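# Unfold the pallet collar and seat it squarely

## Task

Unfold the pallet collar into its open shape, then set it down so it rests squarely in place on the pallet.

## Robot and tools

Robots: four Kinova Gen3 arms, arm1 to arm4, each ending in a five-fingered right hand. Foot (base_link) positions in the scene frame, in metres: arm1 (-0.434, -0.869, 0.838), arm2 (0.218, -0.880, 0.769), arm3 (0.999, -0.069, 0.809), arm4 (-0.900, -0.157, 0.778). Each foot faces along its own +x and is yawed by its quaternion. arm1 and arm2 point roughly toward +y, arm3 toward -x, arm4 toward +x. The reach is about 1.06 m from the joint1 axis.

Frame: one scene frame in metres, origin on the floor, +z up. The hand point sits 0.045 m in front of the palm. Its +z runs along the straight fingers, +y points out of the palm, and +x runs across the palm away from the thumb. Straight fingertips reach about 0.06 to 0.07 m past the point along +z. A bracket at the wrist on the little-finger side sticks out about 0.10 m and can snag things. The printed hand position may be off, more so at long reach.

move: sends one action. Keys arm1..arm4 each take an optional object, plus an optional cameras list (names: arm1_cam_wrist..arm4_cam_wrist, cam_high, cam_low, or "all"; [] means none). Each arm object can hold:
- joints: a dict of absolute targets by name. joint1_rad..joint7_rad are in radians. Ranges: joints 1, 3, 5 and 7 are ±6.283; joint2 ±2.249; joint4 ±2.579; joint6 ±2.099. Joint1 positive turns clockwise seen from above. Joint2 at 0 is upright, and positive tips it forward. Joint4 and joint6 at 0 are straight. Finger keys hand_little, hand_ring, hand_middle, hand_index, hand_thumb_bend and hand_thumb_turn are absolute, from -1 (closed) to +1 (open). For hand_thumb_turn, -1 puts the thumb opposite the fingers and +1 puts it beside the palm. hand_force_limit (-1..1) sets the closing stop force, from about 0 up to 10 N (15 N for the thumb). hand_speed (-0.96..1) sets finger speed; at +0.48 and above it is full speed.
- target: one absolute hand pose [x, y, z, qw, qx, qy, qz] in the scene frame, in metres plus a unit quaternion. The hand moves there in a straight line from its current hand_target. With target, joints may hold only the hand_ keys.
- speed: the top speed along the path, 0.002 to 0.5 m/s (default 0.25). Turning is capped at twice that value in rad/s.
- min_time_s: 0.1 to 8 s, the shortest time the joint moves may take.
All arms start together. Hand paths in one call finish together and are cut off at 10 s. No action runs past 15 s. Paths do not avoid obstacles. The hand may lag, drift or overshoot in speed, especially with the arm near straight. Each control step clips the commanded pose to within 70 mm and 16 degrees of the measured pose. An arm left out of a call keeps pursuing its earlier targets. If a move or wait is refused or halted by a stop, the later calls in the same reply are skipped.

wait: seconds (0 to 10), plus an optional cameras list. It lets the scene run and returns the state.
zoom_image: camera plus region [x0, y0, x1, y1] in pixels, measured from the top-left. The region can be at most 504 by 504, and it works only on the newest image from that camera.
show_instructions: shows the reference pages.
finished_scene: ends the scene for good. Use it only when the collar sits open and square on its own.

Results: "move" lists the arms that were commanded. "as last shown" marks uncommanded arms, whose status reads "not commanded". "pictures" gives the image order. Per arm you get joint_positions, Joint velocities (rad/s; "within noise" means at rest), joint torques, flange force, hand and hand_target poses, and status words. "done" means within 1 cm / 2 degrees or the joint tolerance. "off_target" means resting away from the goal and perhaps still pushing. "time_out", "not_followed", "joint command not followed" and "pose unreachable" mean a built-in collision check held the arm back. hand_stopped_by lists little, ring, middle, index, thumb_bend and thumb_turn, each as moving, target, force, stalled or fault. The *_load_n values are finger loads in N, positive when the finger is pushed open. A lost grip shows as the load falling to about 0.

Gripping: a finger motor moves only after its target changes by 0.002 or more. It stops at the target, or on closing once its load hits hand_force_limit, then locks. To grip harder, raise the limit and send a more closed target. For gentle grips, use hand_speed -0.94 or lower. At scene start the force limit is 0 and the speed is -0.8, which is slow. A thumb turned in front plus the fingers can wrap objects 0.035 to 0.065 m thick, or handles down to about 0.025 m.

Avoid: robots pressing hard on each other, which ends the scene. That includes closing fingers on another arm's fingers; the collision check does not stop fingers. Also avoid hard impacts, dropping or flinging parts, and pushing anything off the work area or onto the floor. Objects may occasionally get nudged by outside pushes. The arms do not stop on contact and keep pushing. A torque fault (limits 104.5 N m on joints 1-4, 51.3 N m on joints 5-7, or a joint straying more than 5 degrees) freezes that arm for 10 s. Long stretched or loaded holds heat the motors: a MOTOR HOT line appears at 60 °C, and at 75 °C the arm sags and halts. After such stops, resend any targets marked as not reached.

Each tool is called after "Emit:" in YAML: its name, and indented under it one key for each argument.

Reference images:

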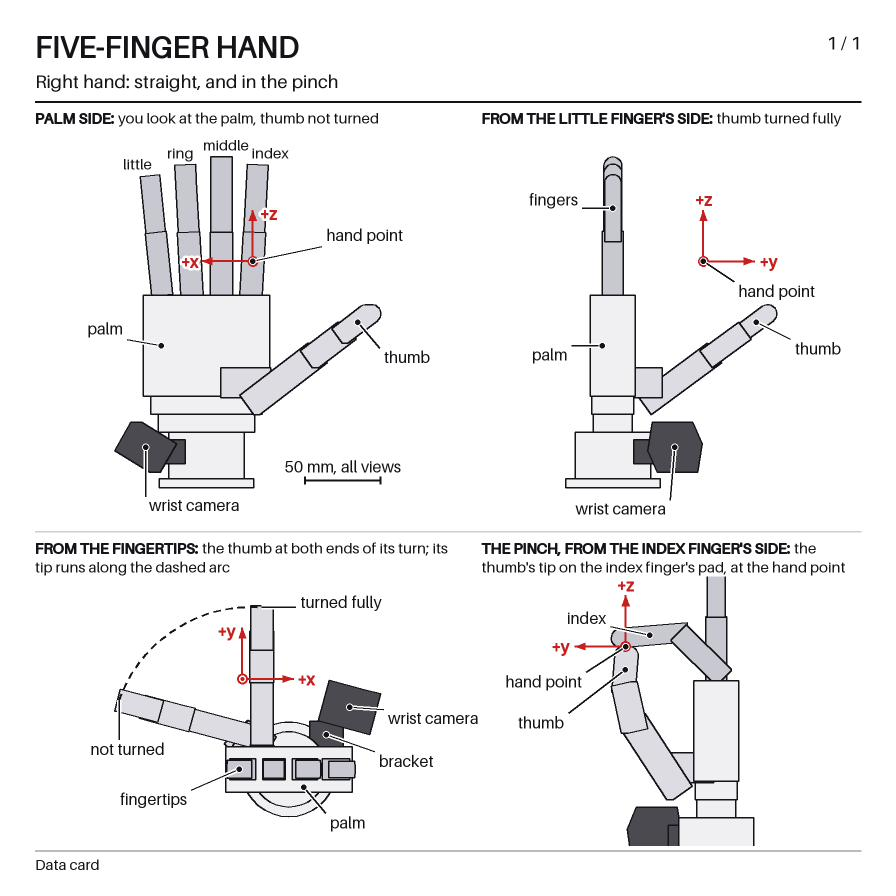

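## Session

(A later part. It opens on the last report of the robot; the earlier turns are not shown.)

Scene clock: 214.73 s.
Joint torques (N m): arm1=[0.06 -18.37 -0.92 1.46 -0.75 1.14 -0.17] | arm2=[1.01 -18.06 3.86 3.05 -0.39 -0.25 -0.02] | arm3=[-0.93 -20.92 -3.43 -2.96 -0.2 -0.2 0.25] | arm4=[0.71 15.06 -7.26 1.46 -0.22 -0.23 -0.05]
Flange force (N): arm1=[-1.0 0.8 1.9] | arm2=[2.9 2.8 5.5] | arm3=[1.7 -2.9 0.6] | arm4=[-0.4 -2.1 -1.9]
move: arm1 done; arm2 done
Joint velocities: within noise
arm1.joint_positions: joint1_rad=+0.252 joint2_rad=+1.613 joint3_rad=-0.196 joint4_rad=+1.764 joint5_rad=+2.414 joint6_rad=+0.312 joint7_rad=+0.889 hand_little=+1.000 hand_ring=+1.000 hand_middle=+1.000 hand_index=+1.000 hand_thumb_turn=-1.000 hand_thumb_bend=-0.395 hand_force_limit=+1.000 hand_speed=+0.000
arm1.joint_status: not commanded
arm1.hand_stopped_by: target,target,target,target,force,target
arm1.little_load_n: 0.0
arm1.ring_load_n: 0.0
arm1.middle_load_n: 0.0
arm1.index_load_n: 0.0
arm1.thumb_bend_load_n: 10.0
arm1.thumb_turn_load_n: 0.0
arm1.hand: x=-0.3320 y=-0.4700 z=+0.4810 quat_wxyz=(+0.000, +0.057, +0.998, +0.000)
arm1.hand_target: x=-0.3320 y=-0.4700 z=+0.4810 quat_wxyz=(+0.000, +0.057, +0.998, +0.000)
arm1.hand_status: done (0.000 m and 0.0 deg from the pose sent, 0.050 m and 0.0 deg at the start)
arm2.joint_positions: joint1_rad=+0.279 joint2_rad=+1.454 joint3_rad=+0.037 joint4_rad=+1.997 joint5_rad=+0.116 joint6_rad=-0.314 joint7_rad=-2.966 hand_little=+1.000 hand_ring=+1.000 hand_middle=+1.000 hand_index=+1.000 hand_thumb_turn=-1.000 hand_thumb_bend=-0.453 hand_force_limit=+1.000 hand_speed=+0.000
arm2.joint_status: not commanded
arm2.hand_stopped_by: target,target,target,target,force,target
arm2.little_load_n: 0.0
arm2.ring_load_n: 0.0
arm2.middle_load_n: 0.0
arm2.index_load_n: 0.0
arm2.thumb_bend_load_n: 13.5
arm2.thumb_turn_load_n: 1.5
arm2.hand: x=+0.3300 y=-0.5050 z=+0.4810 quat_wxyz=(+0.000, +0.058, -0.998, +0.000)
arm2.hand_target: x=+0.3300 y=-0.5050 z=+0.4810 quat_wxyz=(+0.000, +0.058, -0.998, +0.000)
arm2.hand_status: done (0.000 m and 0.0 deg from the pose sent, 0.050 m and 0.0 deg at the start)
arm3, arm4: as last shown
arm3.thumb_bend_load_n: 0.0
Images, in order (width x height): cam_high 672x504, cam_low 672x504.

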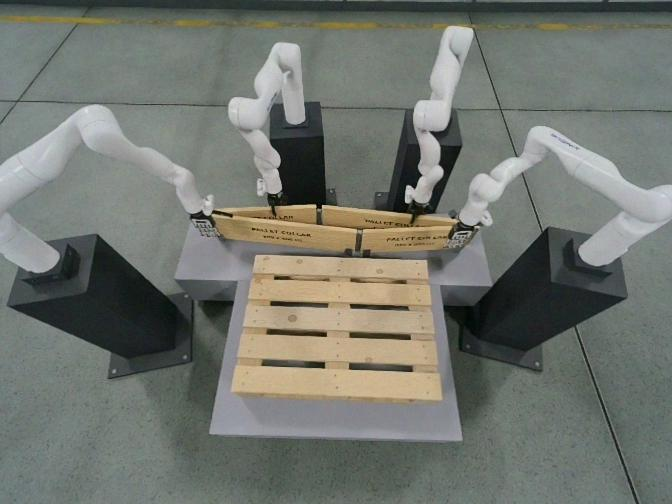

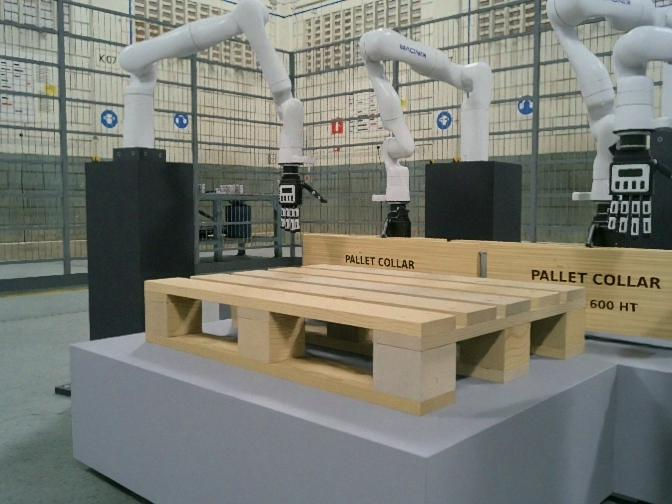

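Emit:
move:
  arm3: {"target": [0.505, -0.42, 0.52, 0.25847, 0.96461, -0.05056, -0.01355], "speed": 0.2, "joints": {"hand_little": 0.21, "hand_ring": 0.21, "hand_middle": 0.21, "hand_index": 0.21}}
  arm4: {"target": [-0.565, -0.415, 0.52, 0.2584, 0.96437, 0.05476, 0.01467], "speed": 0.2, "joints": {"hand_little": 0.21, "hand_ring": 0.21, "hand_middle": 0.21, "hand_index": 0.21}}
  cameras: ["cam_high", "cam_low", "arm3_cam_wrist", "arm4_cam_wrist"]

Emit:
zoom_image:
  camera: "cam_low"
  region: [250, 150, 370, 250]

Scene clock: 218.07 s.
Joint torques (N m): arm1=[-0.02 -18.29 -0.93 1.47 -0.74 1.15 -0.19] | arm2=[1 -18.06 3.82 3.04 -0.4 -0.28 0.01] | arm3=[-0.84 -19.59 -6.98 -0.45 -0.24 -1.08 0.25] | arm4=[0.7 13.43 -5.18 2.98 0.43 0.73 -0.04]
Flange force (N): arm1=[-1.2 0.8 1.7] | arm2=[2.9 2.9 5.5] | arm3=[4.9 -1.7 -2.3] | arm4=[-0.8 -0.1 -3.6]
move: arm3 done; arm4 done
Joint velocities: within noise
arm1, arm2: as last shown
arm1.joint_positions: joint1_rad=+0.252 joint2_rad=+1.614 joint3_rad=-0.196 joint4_rad=+1.764 joint5_rad=+2.414 joint6_rad=+0.312 joint7_rad=+0.889 hand_little=+1.000 hand_ring=+1.000 hand_middle=+1.000 hand_index=+1.000 hand_thumb_turn=-1.000 hand_thumb_bend=-0.395 hand_force_limit=+1.000 hand_speed=+0.000
arm1.thumb_turn_load_n: 0.5
arm2.thumb_turn_load_n: 2.0
arm3.joint_positions: joint1_rad=+0.217 joint2_rad=+1.685 joint3_rad=-0.552 joint4_rad=+1.396 joint5_rad=+0.796 joint6_rad=+0.027 joint7_rad=-2.401 hand_little=+0.210 hand_ring=+0.210 hand_middle=+0.210 hand_index=+0.210 hand_thumb_turn=+1.000 hand_thumb_bend=+1.000 hand_force_limit=+0.000 hand_speed=+0.000
arm3.joint_status: all done
arm3.hand_stopped_by: target,target,target,target,target,target
arm3.little_load_n: 0.0
arm3.ring_load_n: 0.0
arm3.middle_load_n: 0.0
arm3.index_load_n: 0.0
arm3.thumb_bend_load_n: 0.0
arm3.thumb_turn_load_n: 0.0
arm3.hand: x=+0.5050 y=-0.4200 z=+0.5200 quat_wxyz=(-0.258, -0.965, +0.051, +0.014)
arm3.hand_target: x=+0.5050 y=-0.4200 z=+0.5200 quat_wxyz=(-0.258, -0.965, +0.051, +0.014)
arm3.hand_status: done (0.000 m and 0.0 deg from the pose sent, 0.089 m and 30.6 deg at the start)
arm4.joint_positions: joint1_rad=-2.375 joint2_rad=-2.036 joint3_rad=+2.104 joint4_rad=+1.869 joint5_rad=+2.485 joint6_rad=+1.710 joint7_rad=-5.724 hand_little=+0.210 hand_ring=+0.210 hand_middle=+0.210 hand_index=+0.210 hand_thumb_turn=+1.000 hand_thumb_bend=+1.000 hand_force_limit=+1.000 hand_speed=+0.900
arm4.joint_status: all done
arm4.hand_stopped_by: target,target,target,target,target,target
arm4.little_load_n: 0.0
arm4.ring_load_n: 0.0
arm4.middle_load_n: 0.0
arm4.index_load_n: 0.0
arm4.thumb_bend_load_n: 0.0
arm4.thumb_turn_load_n: 0.0
arm4.hand: x=-0.5650 y=-0.4150 z=+0.5200 quat_wxyz=(-0.258, -0.964, -0.055, -0.015)
arm4.hand_target: x=-0.5650 y=-0.4150 z=+0.5200 quat_wxyz=(-0.258, -0.964, -0.055, -0.015)
arm4.hand_status: done (0.000 m and 0.0 deg from the pose sent, 0.115 m and 30.0 deg at the start)
pictures: arm3_cam_wrist, arm4_cam_wrist, cam_high, cam_low
Images, in order (width x height): arm3_cam_wrist 672x504, arm4_cam_wrist 672x504, cam_high 672x504, cam_low 672x504.

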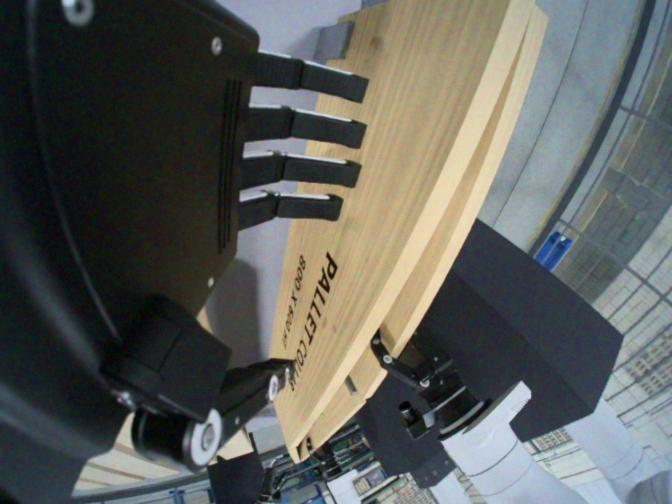

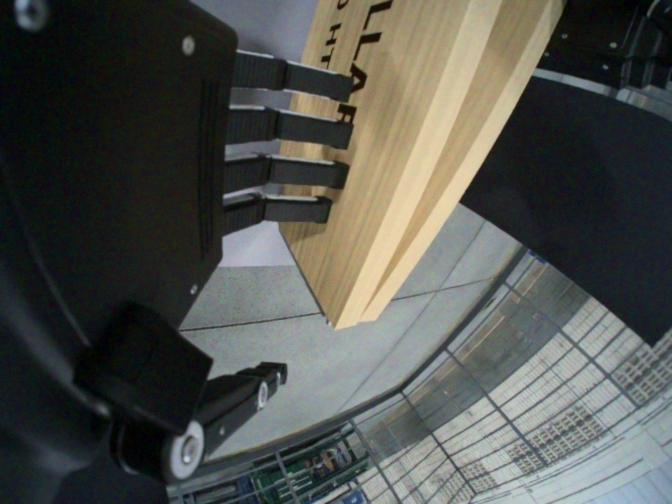

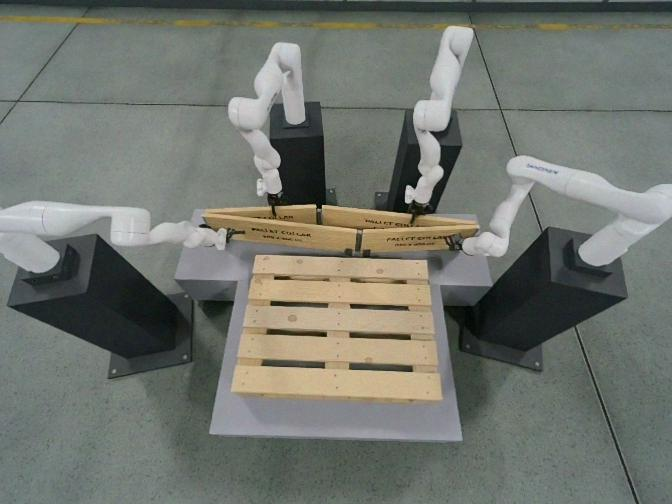

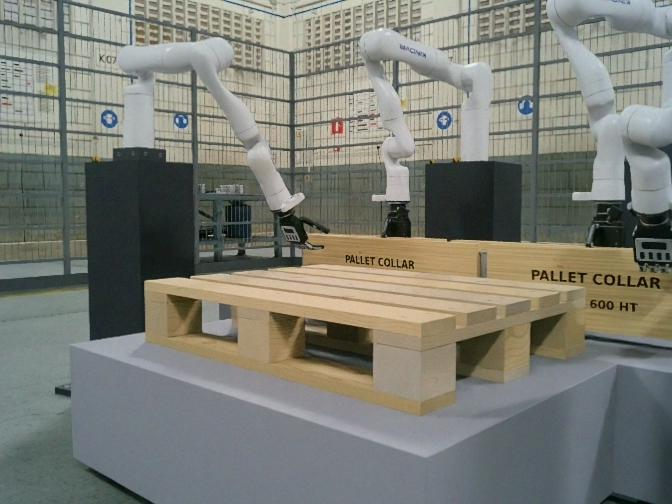

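Scaled by 4.200 from the camera's image (finer frame: 960x720).

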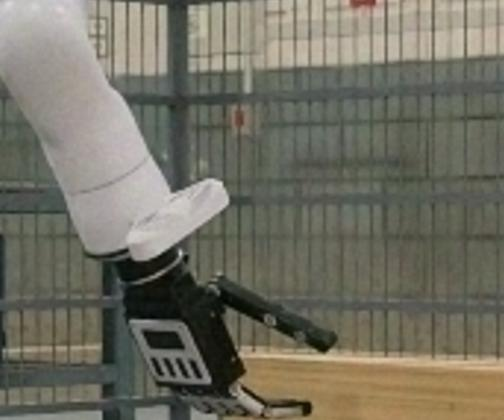

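Emit:
move:
  arm3: {"target": [0.505, -0.434, 0.40, 0.25847, 0.96461, -0.05056, -0.01355], "speed": 0.1}
  arm4: {"target": [-0.565, -0.431, 0.40, 0.2584, 0.96437, 0.05476, 0.01467], "speed": 0.1}

Emit:
move:
  arm3: {"target": [0.505, -0.434, 0.355, 0.25847, 0.96461, -0.05056, -0.01355], "speed": 0.04}
  arm4: {"target": [-0.565, -0.431, 0.355, 0.2584, 0.96437, 0.05476, 0.01467], "speed": 0.04}
  cameras: ["cam_high", "cam_low", "arm3_cam_wrist", "arm4_cam_wrist"]

Emit:
zoom_image:
  camera: "cam_low"
  region: [560, 200, 672, 340]

Emit:
zoom_image:
  camera: "cam_high"
  region: [190, 190, 270, 270]

Scene clock: 220.23 s.
Joint torques (N m): arm1=[-0.76 -21.62 -3.27 -4.39 -0.29 2.31 -0.6] | arm2=[1.16 -16.41 3.79 5.91 -0.44 0.98 -0.15] | arm3=[-0.87 -18.68 -6.9 0.31 -0.43 -0.93 0.3] | arm4=[5.34 19.78 -3.03 -3.61 2.46 2.58 0.17]
Flange force (N): arm1=[-3.8 -8.5 -4.4] | arm2=[1.3 7.2 7.8] | arm3=[7.8 -0.2 -7.2] | arm4=[-1.1 -9.5 -17.3]
move: arm3 done; arm4 done
Joint velocities: within noise
arm1, arm2: as last shown
arm1.thumb_turn_load_n: 0.0
arm1.hand: x=-0.3320 y=-0.4701 z=+0.4810 quat_wxyz=(+0.000, +0.057, +0.998, +0.000)
arm2.thumb_turn_load_n: 1.5
arm3.joint_positions: joint1_rad=+0.228 joint2_rad=+2.029 joint3_rad=-0.751 joint4_rad=+1.000 joint5_rad=+0.875 joint6_rad=+0.191 joint7_rad=-2.204 hand_little=+0.210 hand_ring=+0.210 hand_middle=+0.210 hand_index=+0.210 hand_thumb_turn=+1.000 hand_thumb_bend=+1.000 hand_force_limit=+0.000 hand_speed=+0.000
arm3.joint_status: not commanded
arm3.hand_stopped_by: target,target,target,target,target,target
arm3.little_load_n: 0.0
arm3.ring_load_n: 0.0
arm3.middle_load_n: 0.0
arm3.index_load_n: 0.0
arm3.thumb_bend_load_n: -0.5
arm3.thumb_turn_load_n: 0.0
arm3.hand: x=+0.5050 y=-0.4340 z=+0.4000 quat_wxyz=(-0.258, -0.965, +0.051, +0.014)
arm3.hand_target: x=+0.5050 y=-0.4340 z=+0.4000 quat_wxyz=(-0.258, -0.965, +0.051, +0.014)
arm3.hand_status: done (0.000 m and 0.0 deg from the pose sent, 0.121 m and 0.0 deg at the start)
arm4.joint_positions: joint1_rad=-2.380 joint2_rad=-2.190 joint3_rad=+2.222 joint4_rad=+1.537 joint5_rad=+2.626 joint6_rad=+1.451 joint7_rad=-5.676 hand_little=+0.210 hand_ring=+0.210 hand_middle=+0.209 hand_index=+0.210 hand_thumb_turn=+1.000 hand_thumb_bend=+1.000 hand_force_limit=+1.000 hand_speed=+0.900
arm4.joint_status: not commanded
arm4.hand_stopped_by: target,target,target,target,target,target
arm4.little_load_n: 0.0
arm4.ring_load_n: 0.0
arm4.middle_load_n: -7.0
arm4.index_load_n: 0.0
arm4.thumb_bend_load_n: 0.0
arm4.thumb_turn_load_n: 0.0
arm4.hand: x=-0.5650 y=-0.4310 z=+0.4000 quat_wxyz=(-0.258, -0.964, -0.055, -0.015)
arm4.hand_target: x=-0.5650 y=-0.4310 z=+0.4000 quat_wxyz=(-0.258, -0.964, -0.055, -0.015)
arm4.hand_status: done (0.000 m and 0.0 deg from the pose sent, 0.121 m and 0.0 deg at the start)
pictures: none

Scene clock: 221.87 s.
Joint torques (N m): arm1=[0.35 -19.17 -0.76 0.78 -0.8 1.47 -0.32] | arm2=[0.68 -17.82 3.24 3.85 -0.28 0.02 -0.03] | arm3=[-0.87 -18.18 -6.53 0.85 -0.56 -0.76 0.23] | arm4=[0.73 13.09 -4.03 2.48 0.45 0.72 -0.04]
Flange force (N): arm1=[-0.4 0.0 2.1] | arm2=[1.5 3.7 6.7] | arm3=[9.0 0.5 -10.4] | arm4=[-0.5 0.4 -4.2]
move: arm3 done; arm4 done
Joint velocities: within noise
arm1, arm2: as last shown
arm1.joint_positions: joint1_rad=+0.252 joint2_rad=+1.613 joint3_rad=-0.196 joint4_rad=+1.764 joint5_rad=+2.414 joint6_rad=+0.312 joint7_rad=+0.889 hand_little=+1.000 hand_ring=+1.000 hand_middle=+1.000 hand_index=+1.000 hand_thumb_turn=-1.000 hand_thumb_bend=-0.395 hand_force_limit=+1.000 hand_speed=+0.000
arm1.thumb_bend_load_n: 9.5
arm1.thumb_turn_load_n: 0.5
arm1.hand: x=-0.3320 y=-0.4700 z=+0.4810 quat_wxyz=(+0.000, +0.057, +0.998, +0.000)
arm3.joint_positions: joint1_rad=+0.222 joint2_rad=+2.177 joint3_rad=-0.904 joint4_rad=+0.797 joint5_rad=+0.878 joint6_rad=+0.294 joint7_rad=-2.026 hand_little=+0.210 hand_ring=+0.210 hand_middle=+0.210 hand_index=+0.210 hand_thumb_turn=+1.000 hand_thumb_bend=+1.000 hand_force_limit=+0.000 hand_speed=+0.000
arm3.joint_status: not commanded
arm3.hand_stopped_by: target,target,target,target,target,target
arm3.little_load_n: 0.0
arm3.ring_load_n: 0.0
arm3.middle_load_n: 0.0
arm3.index_load_n: 0.5
arm3.thumb_bend_load_n: -0.5
arm3.thumb_turn_load_n: 0.0
arm3.hand: x=+0.5050 y=-0.4340 z=+0.3550 quat_wxyz=(-0.258, -0.965, +0.051, +0.014)
arm3.hand_target: x=+0.5050 y=-0.4340 z=+0.3550 quat_wxyz=(-0.258, -0.965, +0.051, +0.014)
arm3.hand_status: done (0.000 m and 0.0 deg from the pose sent, 0.045 m and 0.0 deg at the start)
arm4.joint_positions: joint1_rad=-2.421 joint2_rad=-2.246 joint3_rad=+2.252 joint4_rad=+1.386 joint5_rad=+2.646 joint6_rad=+1.346 joint7_rad=-5.683 hand_little=+0.210 hand_ring=+0.210 hand_middle=+0.210 hand_index=+0.210 hand_thumb_turn=+1.000 hand_thumb_bend=+1.000 hand_force_limit=+1.000 hand_speed=+0.900
arm4.joint_status: not commanded
arm4.hand_stopped_by: target,target,target,target,target,target
arm4.little_load_n: 0.0
arm4.ring_load_n: 0.0
arm4.middle_load_n: 0.0
arm4.index_load_n: 0.5
arm4.thumb_bend_load_n: 0.0
arm4.thumb_turn_load_n: 0.0
arm4.hand: x=-0.5650 y=-0.4310 z=+0.3550 quat_wxyz=(-0.258, -0.964, -0.055, -0.015)
arm4.hand_target: x=-0.5650 y=-0.4310 z=+0.3550 quat_wxyz=(-0.258, -0.964, -0.055, -0.015)
arm4.hand_status: done (0.000 m and 0.0 deg from the pose sent, 0.045 m and 0.0 deg at the start; a joint's target at an end of its range on 17 of 49 steps)
pictures: arm3_cam_wrist, arm4_cam_wrist, cam_high, cam_low
Images, in order (width x height): arm3_cam_wrist 672x504, arm4_cam_wrist 672x504, cam_high 672x504, cam_low 672x504.

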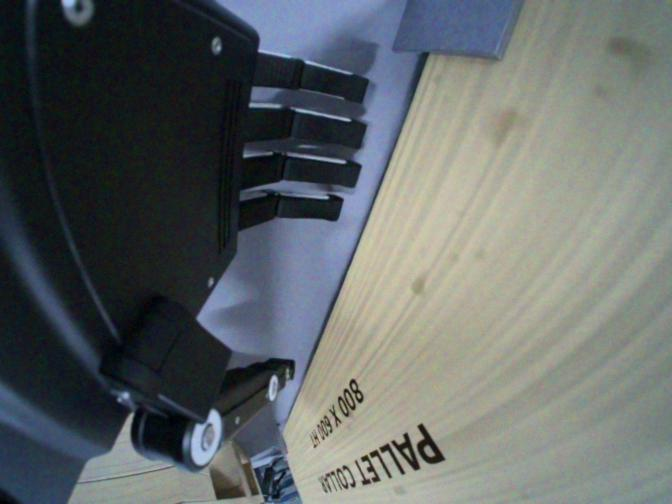

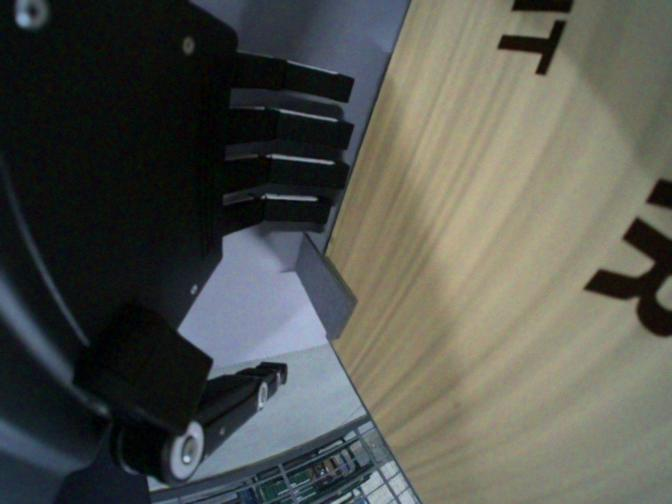

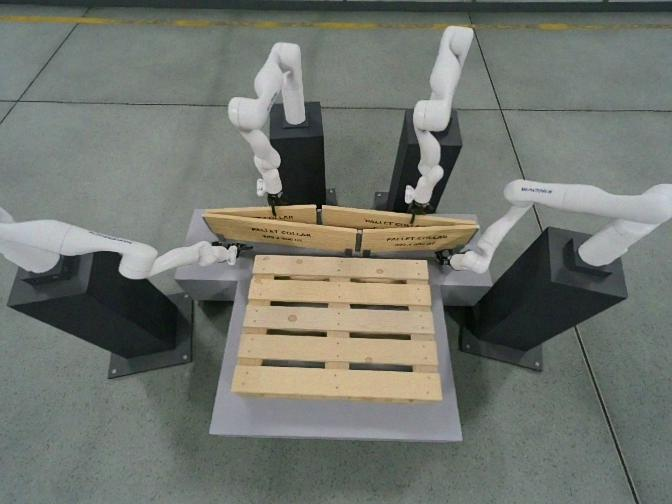

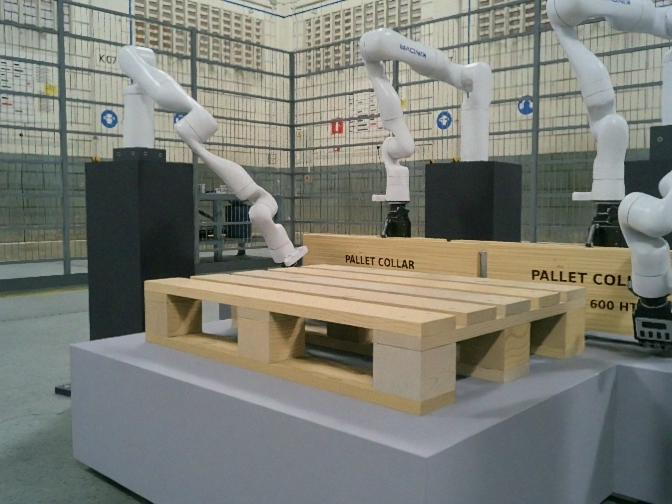

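Scaled by 3.600 from the camera's image (finer frame: 960x720).

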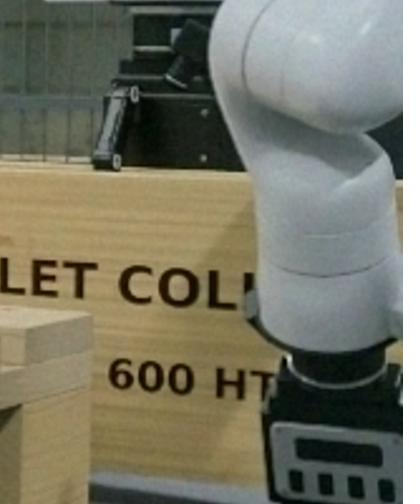

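Scaled by 6.300 from the camera's image (finer frame: 960x720).

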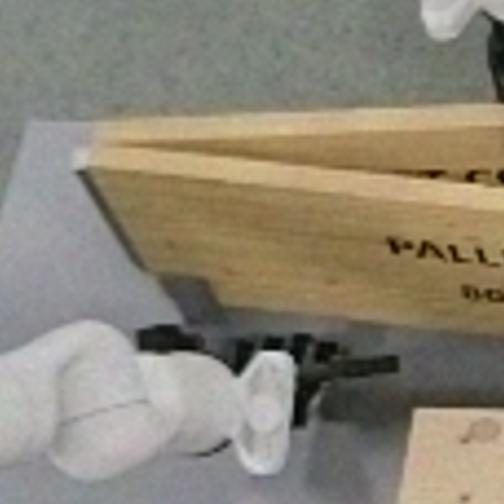

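Emit:
move:
  arm3: {"target": [0.505, -0.434, 0.347, 0.25847, 0.96461, -0.05056, -0.01355], "speed": 0.03}
  arm4: {"target": [-0.553, -0.431, 0.347, 0.2584, 0.96437, 0.05476, 0.01467], "speed": 0.03}
  cameras: ["arm3_cam_wrist", "arm4_cam_wrist"]

Emit:
zoom_image:
  camera: "arm4_cam_wrist"
  region: [200, 40, 420, 340]

Scene clock: 225.90 s.
Joint torques (N m): arm1=[0.35 -19.2 -0.79 0.75 -0.8 1.44 -0.31] | arm2=[0.65 -17.82 3.25 3.89 -0.3 0.01 -0.04] | arm3=[-0.86 -18.05 -6.39 0.84 -0.59 -0.69 0.26] | arm4=[0.62 13.47 -4.09 2.2 0.43 0.77 -0.06]
Flange force (N): arm1=[-0.4 -0.3 2.1] | arm2=[1.3 3.8 6.8] | arm3=no reading | arm4=[-1.0 0.7 -4.1]
move: arm3 done; arm4 done
Joint velocities: within noise
arm1, arm2: as last shown
arm1.joint_positions: joint1_rad=+0.252 joint2_rad=+1.614 joint3_rad=-0.196 joint4_rad=+1.764 joint5_rad=+2.414 joint6_rad=+0.312 joint7_rad=+0.889 hand_little=+1.000 hand_ring=+1.000 hand_middle=+1.000 hand_index=+1.000 hand_thumb_turn=-1.000 hand_thumb_bend=-0.395 hand_force_limit=+1.000 hand_speed=+0.000
arm1.thumb_bend_load_n: 10.0
arm3.joint_positions: joint1_rad=+0.216 joint2_rad=+2.204 joint3_rad=-0.938 joint4_rad=+0.754 joint5_rad=+0.875 joint6_rad=+0.314 joint7_rad=-1.986 hand_little=+0.210 hand_ring=+0.210 hand_middle=+0.210 hand_index=+0.210 hand_thumb_turn=+1.000 hand_thumb_bend=+1.000 hand_force_limit=+0.000 hand_speed=+0.000
arm3.joint_status: not commanded
arm3.hand_stopped_by: target,target,target,target,target,target
arm3.little_load_n: 0.0
arm3.ring_load_n: 0.5
arm3.middle_load_n: 0.0
arm3.index_load_n: 0.0
arm3.thumb_bend_load_n: 0.0
arm3.thumb_turn_load_n: 0.0
arm3.hand: x=+0.5050 y=-0.4340 z=+0.3470 quat_wxyz=(-0.258, -0.965, +0.051, +0.014)
arm3.hand_target: x=+0.5050 y=-0.4340 z=+0.3470 quat_wxyz=(-0.258, -0.965, +0.051, +0.014)
arm3.hand_status: done (0.000 m and 0.0 deg from the pose sent, 0.008 m and 0.0 deg at the start)
arm4.joint_positions: joint1_rad=-2.464 joint2_rad=-2.246 joint3_rad=+2.242 joint4_rad=+1.325 joint5_rad=+2.620 joint6_rad=+1.309 joint7_rad=-5.676 hand_little=+0.210 hand_ring=+0.210 hand_middle=+0.210 hand_index=+0.210 hand_thumb_turn=+1.000 hand_thumb_bend=+1.000 hand_force_limit=+1.000 hand_speed=+0.900
arm4.joint_status: not commanded
arm4.hand_stopped_by: target,target,target,target,target,target
arm4.little_load_n: 0.0
arm4.ring_load_n: 0.0
arm4.middle_load_n: 0.0
arm4.index_load_n: 0.0
arm4.thumb_bend_load_n: 0.0
arm4.thumb_turn_load_n: 0.0
arm4.hand: x=-0.5530 y=-0.4310 z=+0.3470 quat_wxyz=(-0.258, -0.964, -0.055, -0.015)
arm4.hand_target: x=-0.5530 y=-0.4310 z=+0.3470 quat_wxyz=(-0.258, -0.964, -0.055, -0.015)
arm4.hand_status: done (0.000 m and 0.0 deg from the pose sent, 0.014 m and 0.0 deg at the start; a joint's target at an end of its range on 25 of 29 steps)
Images, in order (width x height): arm3_cam_wrist 672x504, arm4_cam_wrist 672x504.

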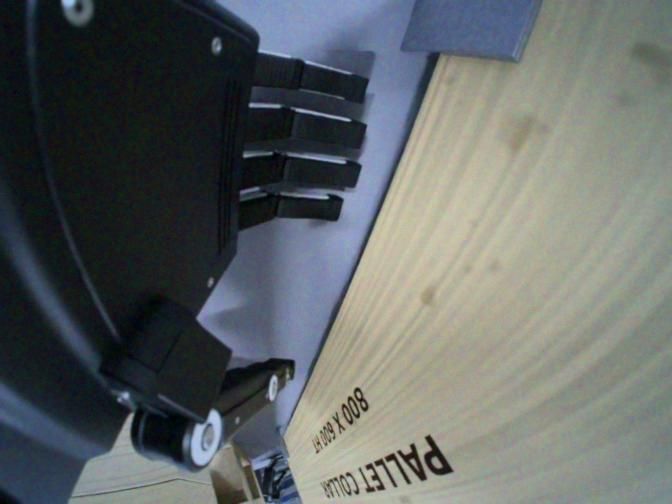

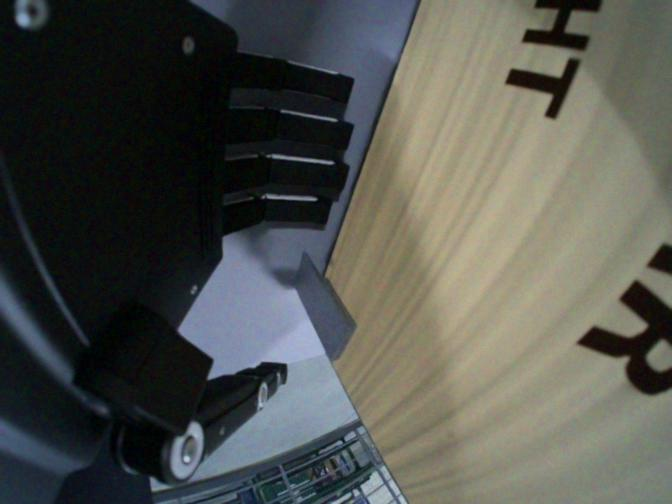

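Scaled by 1.680 from the camera's image (finer frame: 960x720).

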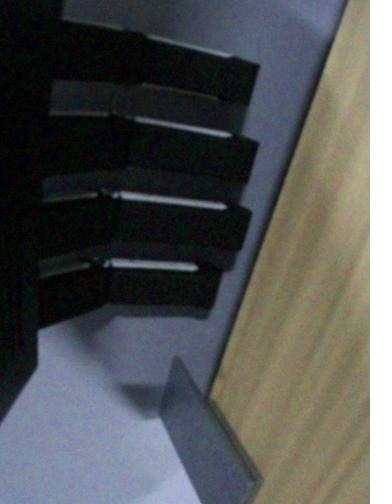

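Emit:
move:
  arm3: {"target": [0.5024, -0.461, 0.347, 0.25847, 0.96461, -0.05056, -0.01355], "speed": 0.04}
  arm4: {"target": [-0.551, -0.448, 0.347, 0.2584, 0.96437, 0.05476, 0.01467], "speed": 0.03}
  cameras: ["arm3_cam_wrist", "arm4_cam_wrist"]

Emit:
zoom_image:
  camera: "arm4_cam_wrist"
  region: [200, 40, 420, 340]

Emit:
zoom_image:
  camera: "arm3_cam_wrist"
  region: [200, 0, 500, 300]

Scene clock: 227.37 s.
Joint torques (N m): arm1=[0.29 -19.3 -0.81 0.83 -0.81 1.47 -0.33] | arm2=[0.61 -17.85 3.24 3.87 -0.27 0.05 -0.02] | arm3=[-0.85 -18.49 -6.25 0.67 -0.57 -0.71 0.26] | arm4=[0.68 13.8 -4.03 1.97 0.45 0.71 -0.05]
Flange force (N): arm1=[-0.6 -0.1 2.6] | arm2=[1.3 3.6 6.8] | arm3=no reading | arm4=[-0.9 0.6 -4.5]
move: arm3 done; arm4 done
Joint velocities: within noise
arm1, arm2: as last shown
arm2.thumb_turn_load_n: 2.0
arm3.joint_positions: joint1_rad=+0.139 joint2_rad=+2.212 joint3_rad=-0.974 joint4_rad=+0.690 joint5_rad=+0.857 joint6_rad=+0.331 joint7_rad=-1.996 hand_little=+0.210 hand_ring=+0.210 hand_middle=+0.210 hand_index=+0.210 hand_thumb_turn=+1.000 hand_thumb_bend=+1.000 hand_force_limit=+0.000 hand_speed=+0.000
arm3.joint_status: not commanded
arm3.hand_stopped_by: target,target,target,target,target,target
arm3.little_load_n: 0.0
arm3.ring_load_n: 0.0
arm3.middle_load_n: 0.0
arm3.index_load_n: 0.0
arm3.thumb_bend_load_n: -0.5
arm3.thumb_turn_load_n: 0.0
arm3.hand: x=+0.5024 y=-0.4610 z=+0.3470 quat_wxyz=(-0.258, -0.965, +0.051, +0.014)
arm3.hand_target: x=+0.5024 y=-0.4610 z=+0.3470 quat_wxyz=(-0.258, -0.965, +0.051, +0.014)
arm3.hand_status: done (0.000 m and 0.0 deg from the pose sent, 0.027 m and 0.0 deg at the start)
arm4.joint_positions: joint1_rad=-2.442 joint2_rad=-2.232 joint3_rad=+2.251 joint4_rad=+1.311 joint5_rad=+2.615 joint6_rad=+1.279 joint7_rad=-5.652 hand_little=+0.210 hand_ring=+0.210 hand_middle=+0.210 hand_index=+0.210 hand_thumb_turn=+1.000 hand_thumb_bend=+1.000 hand_force_limit=+1.000 hand_speed=+0.900
arm4.joint_status: not commanded
arm4.hand_stopped_by: target,target,target,target,target,target
arm4.little_load_n: 0.5
arm4.ring_load_n: 0.0
arm4.middle_load_n: 0.0
arm4.index_load_n: 0.0
arm4.thumb_bend_load_n: 0.0
arm4.thumb_turn_load_n: -0.5
arm4.hand: x=-0.5510 y=-0.4480 z=+0.3470 quat_wxyz=(-0.258, -0.964, -0.055, -0.015)
arm4.hand_target: x=-0.5510 y=-0.4480 z=+0.3470 quat_wxyz=(-0.258, -0.964, -0.055, -0.015)
arm4.hand_status: done (0.000 m and 0.0 deg from the pose sent, 0.017 m and 0.0 deg at the start)
Images, in order (width x height): arm3_cam_wrist 672x504, arm4_cam_wrist 672x504.

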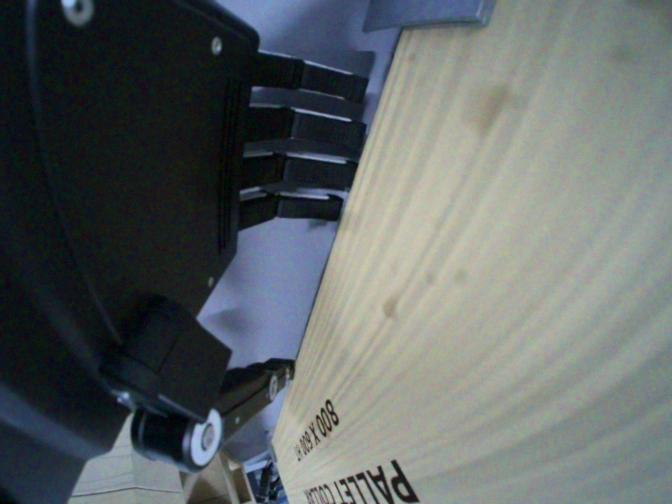

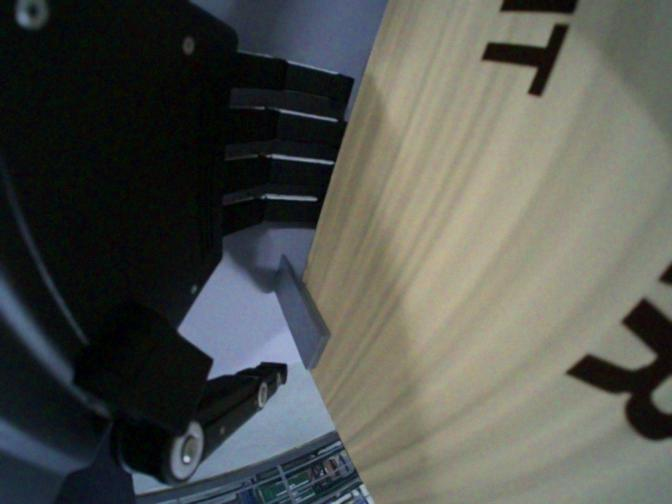

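Scaled by 1.680 from the camera's image (finer frame: 960x720).

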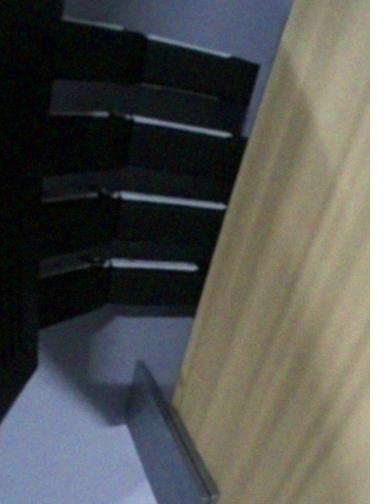

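Scaled by 1.680 from the camera's image (finer frame: 960x720).

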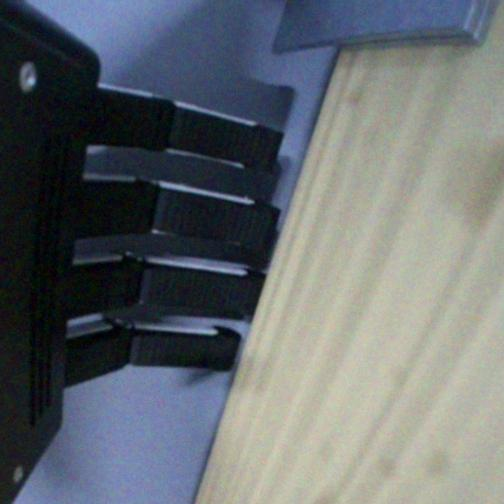

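Emit:
move:
  arm3: {"target": [0.500, -0.478, 0.347, 0.25847, 0.96461, -0.05056, -0.01355], "speed": 0.03}
  arm4: {"target": [-0.549, -0.465, 0.347, 0.2584, 0.96437, 0.05476, 0.01467], "speed": 0.03}
  cameras: ["arm3_cam_wrist", "arm4_cam_wrist"]

Emit:
zoom_image:
  camera: "arm4_cam_wrist"
  region: [200, 40, 420, 340]

Emit:
zoom_image:
  camera: "arm3_cam_wrist"
  region: [200, 0, 500, 300]

Scene clock: 228.80 s.
Joint torques (N m): arm1=[-0.79 -22.57 -3.76 -6.96 -0.17 2.99 -0.74] | arm2=[1.86 -14.57 4.56 7.62 -0.66 1.85 -0.27] | arm3=[-0.91 -18.81 -6.15 0.49 -0.59 -0.74 0.21] | arm4=[5.37 22.84 -1.26 -3.97 2.93 3.87 1.39]
Flange force (N): arm1=[-4.2 -12.1 -8.4] | arm2=[1.7 10.6 7.2] | arm3=no reading | arm4=[3.1 -13.7 -9.7]
move: arm3 done; arm4 done
Joint velocities: within noise
arm1, arm2: as last shown
arm1.ring_load_n: 0.5
arm1.hand: x=-0.3320 y=-0.4701 z=+0.4809 quat_wxyz=(+0.000, +0.057, +0.998, +0.000)
arm2.index_load_n: 0.5
arm2.thumb_bend_load_n: 14.0
arm3.joint_positions: joint1_rad=+0.088 joint2_rad=+2.219 joint3_rad=-1.005 joint4_rad=+0.639 joint5_rad=+0.844 joint6_rad=+0.350 joint7_rad=-1.991 hand_little=+0.210 hand_ring=+0.210 hand_middle=+0.210 hand_index=+0.210 hand_thumb_turn=+1.000 hand_thumb_bend=+1.000 hand_force_limit=+0.000 hand_speed=+0.000
arm3.joint_status: not commanded
arm3.hand_stopped_by: target,target,target,target,target,target
arm3.little_load_n: 0.0
arm3.ring_load_n: 0.0
arm3.middle_load_n: 0.0
arm3.index_load_n: 0.0
arm3.thumb_bend_load_n: 0.0
arm3.thumb_turn_load_n: 0.0
arm3.hand: x=+0.5000 y=-0.4780 z=+0.3470 quat_wxyz=(-0.258, -0.965, +0.051, +0.014)
arm3.hand_target: x=+0.5000 y=-0.4780 z=+0.3470 quat_wxyz=(-0.258, -0.965, +0.051, +0.014)
arm3.hand_status: done (0.000 m and 0.0 deg from the pose sent, 0.017 m and 0.0 deg at the start)
arm4.joint_positions: joint1_rad=-2.421 joint2_rad=-2.218 joint3_rad=+2.259 joint4_rad=+1.294 joint5_rad=+2.608 joint6_rad=+1.249 joint7_rad=-5.628 hand_little=+0.210 hand_ring=+0.210 hand_middle=+0.210 hand_index=+0.210 hand_thumb_turn=+1.000 hand_thumb_bend=+1.000 hand_force_limit=+1.000 hand_speed=+0.900
arm4.joint_status: not commanded
arm4.hand_stopped_by: target,target,target,target,target,target
arm4.little_load_n: 0.0
arm4.ring_load_n: 0.0
arm4.middle_load_n: 0.0
arm4.index_load_n: 0.0
arm4.thumb_bend_load_n: 0.0
arm4.thumb_turn_load_n: 0.0
arm4.hand: x=-0.5490 y=-0.4650 z=+0.3470 quat_wxyz=(-0.258, -0.964, -0.055, -0.015)
arm4.hand_target: x=-0.5490 y=-0.4650 z=+0.3470 quat_wxyz=(-0.258, -0.964, -0.055, -0.015)
arm4.hand_status: done (0.000 m and 0.0 deg from the pose sent, 0.017 m and 0.0 deg at the start)
Images, in order (width x height): arm3_cam_wrist 672x504, arm4_cam_wrist 672x504.

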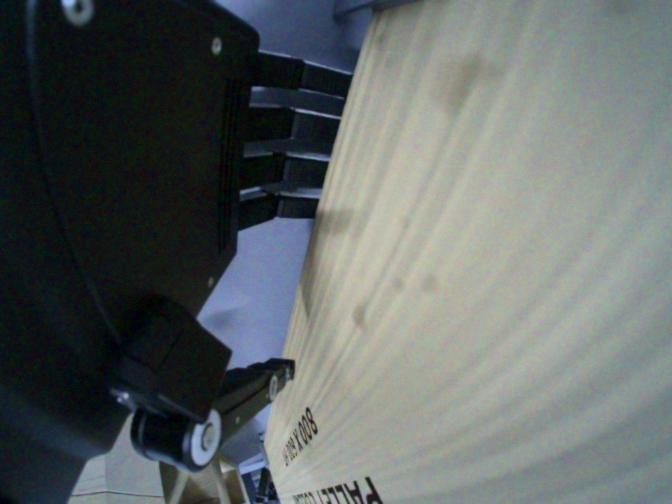

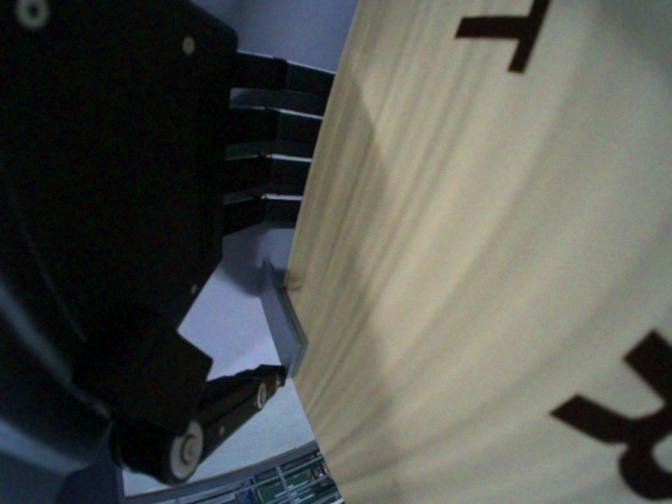

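Scaled by 1.680 from the camera's image (finer frame: 960x720).

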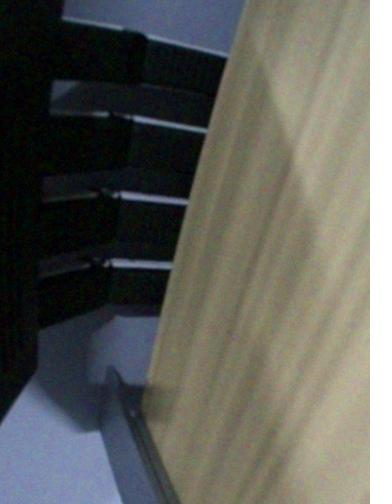

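Scaled by 1.680 from the camera's image (finer frame: 960x720).

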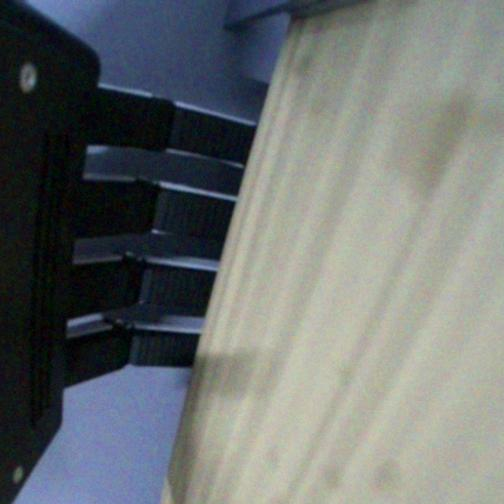

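Emit:
move:
  arm3: {"target": [0.4997, -0.482, 0.347, 0.25847, 0.96461, -0.05056, -0.01355], "speed": 0.03}
  arm4: {"target": [-0.5495, -0.461, 0.347, 0.2584, 0.96437, 0.05476, 0.01467], "speed": 0.03}
  cameras: ["arm3_cam_wrist", "arm4_cam_wrist", "cam_high"]

Emit:
zoom_image:
  camera: "arm3_cam_wrist"
  region: [200, 200, 400, 400]

Emit:
zoom_image:
  camera: "arm4_cam_wrist"
  region: [200, 200, 400, 400]

Scene clock: 230.40 s.
Joint torques (N m): arm1=[0.17 -20.74 -1.5 -2.66 -0.62 2.41 -0.54] | arm2=[1.1 -15.8 3.65 6.02 -0.42 1.1 -0.16] | arm3=[-0.86 -18.86 -6.02 0.43 -0.6 -0.73 0.24] | arm4=[1.25 16.18 -3.82 0.86 1.16 1.24 0.26]
Flange force (N): arm1=[-1.2 -5.1 -2.4] | arm2=[0.9 7.4 6.6] | arm3=no reading | arm4=[-1.0 -2.4 -4.8]
move: arm3 done; arm4 done
Joint velocities: within noise
arm1, arm2: as last shown
arm1.joint_positions: joint1_rad=+0.252 joint2_rad=+1.613 joint3_rad=-0.196 joint4_rad=+1.764 joint5_rad=+2.414 joint6_rad=+0.312 joint7_rad=+0.889 hand_little=+1.000 hand_ring=+1.000 hand_middle=+1.000 hand_index=+1.000 hand_thumb_turn=-1.000 hand_thumb_bend=-0.395 hand_force_limit=+1.000 hand_speed=+0.000
arm1.ring_load_n: 0.0
arm1.hand: x=-0.3320 y=-0.4699 z=+0.4810 quat_wxyz=(+0.000, +0.057, +0.998, +0.000)
arm2.index_load_n: 0.0
arm2.thumb_bend_load_n: 13.5
arm3.joint_positions: joint1_rad=+0.076 joint2_rad=+2.221 joint3_rad=-1.012 joint4_rad=+0.627 joint5_rad=+0.841 joint6_rad=+0.354 joint7_rad=-1.991 hand_little=+0.210 hand_ring=+0.210 hand_middle=+0.210 hand_index=+0.210 hand_thumb_turn=+1.000 hand_thumb_bend=+1.000 hand_force_limit=+0.000 hand_speed=+0.000
arm3.joint_status: not commanded
arm3.hand_stopped_by: target,target,target,target,target,target
arm3.little_load_n: 0.0
arm3.ring_load_n: 0.0
arm3.middle_load_n: 0.0
arm3.index_load_n: 0.5
arm3.thumb_bend_load_n: 0.0
arm3.thumb_turn_load_n: 0.0
arm3.hand: x=+0.4997 y=-0.4820 z=+0.3470 quat_wxyz=(-0.258, -0.965, +0.051, +0.014)
arm3.hand_target: x=+0.4997 y=-0.4820 z=+0.3470 quat_wxyz=(-0.258, -0.965, +0.051, +0.014)
arm3.hand_status: done (0.000 m and 0.0 deg from the pose sent, 0.004 m and 0.0 deg at the start)
arm4.joint_positions: joint1_rad=-2.426 joint2_rad=-2.221 joint3_rad=+2.258 joint4_rad=+1.298 joint5_rad=+2.610 joint6_rad=+1.256 joint7_rad=-5.634 hand_little=+0.210 hand_ring=+0.210 hand_middle=+0.210 hand_index=+0.210 hand_thumb_turn=+1.000 hand_thumb_bend=+1.000 hand_force_limit=+1.000 hand_speed=+0.900
arm4.joint_status: not commanded
arm4.hand_stopped_by: target,target,target,target,target,target
arm4.little_load_n: 0.0
arm4.ring_load_n: 0.0
arm4.middle_load_n: 0.5
arm4.index_load_n: 0.5
arm4.thumb_bend_load_n: 0.0
arm4.thumb_turn_load_n: 0.0
arm4.hand: x=-0.5495 y=-0.4610 z=+0.3470 quat_wxyz=(-0.258, -0.964, -0.055, -0.015)
arm4.hand_target: x=-0.5495 y=-0.4610 z=+0.3470 quat_wxyz=(-0.258, -0.964, -0.055, -0.015)
arm4.hand_status: done (0.000 m and 0.0 deg from the pose sent, 0.004 m and 0.0 deg at the start)
Images, in order (width x height): arm3_cam_wrist 672x504, arm4_cam_wrist 672x504, cam_high 672x504.

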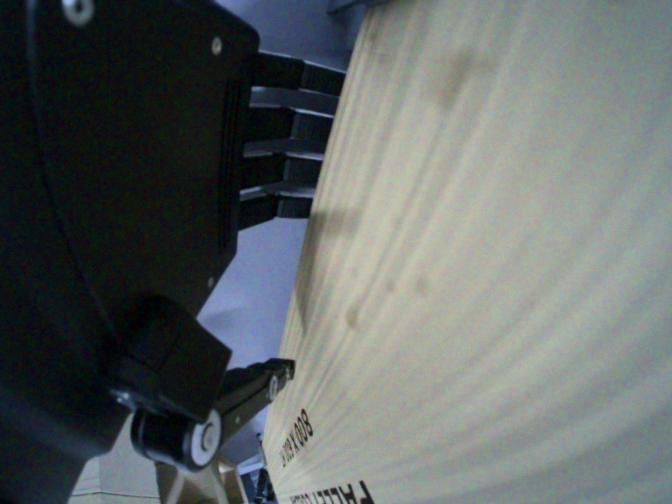

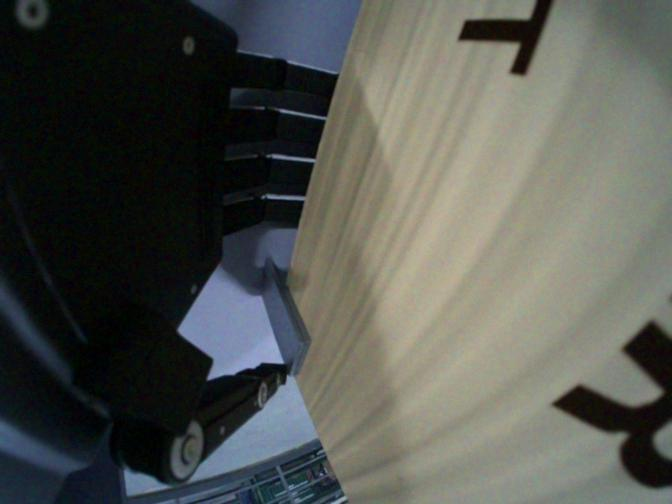

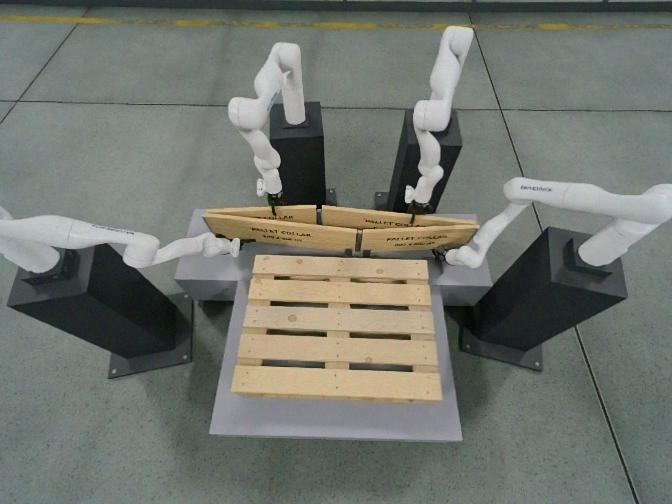

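Scaled by 2.520 from the camera's image (finer frame: 960x720).

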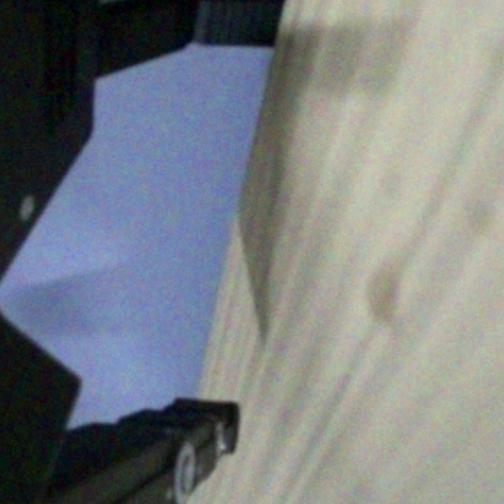

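Scaled by 2.520 from the camera's image (finer frame: 960x720).

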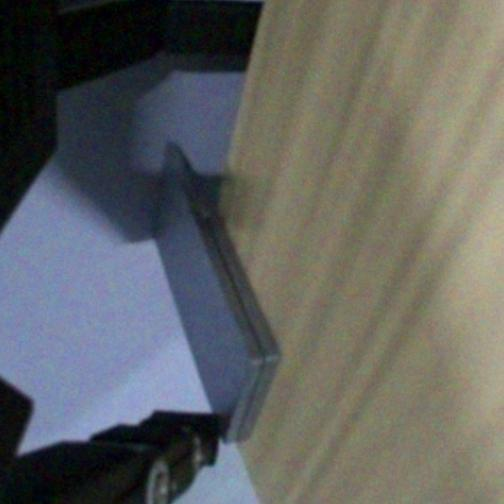

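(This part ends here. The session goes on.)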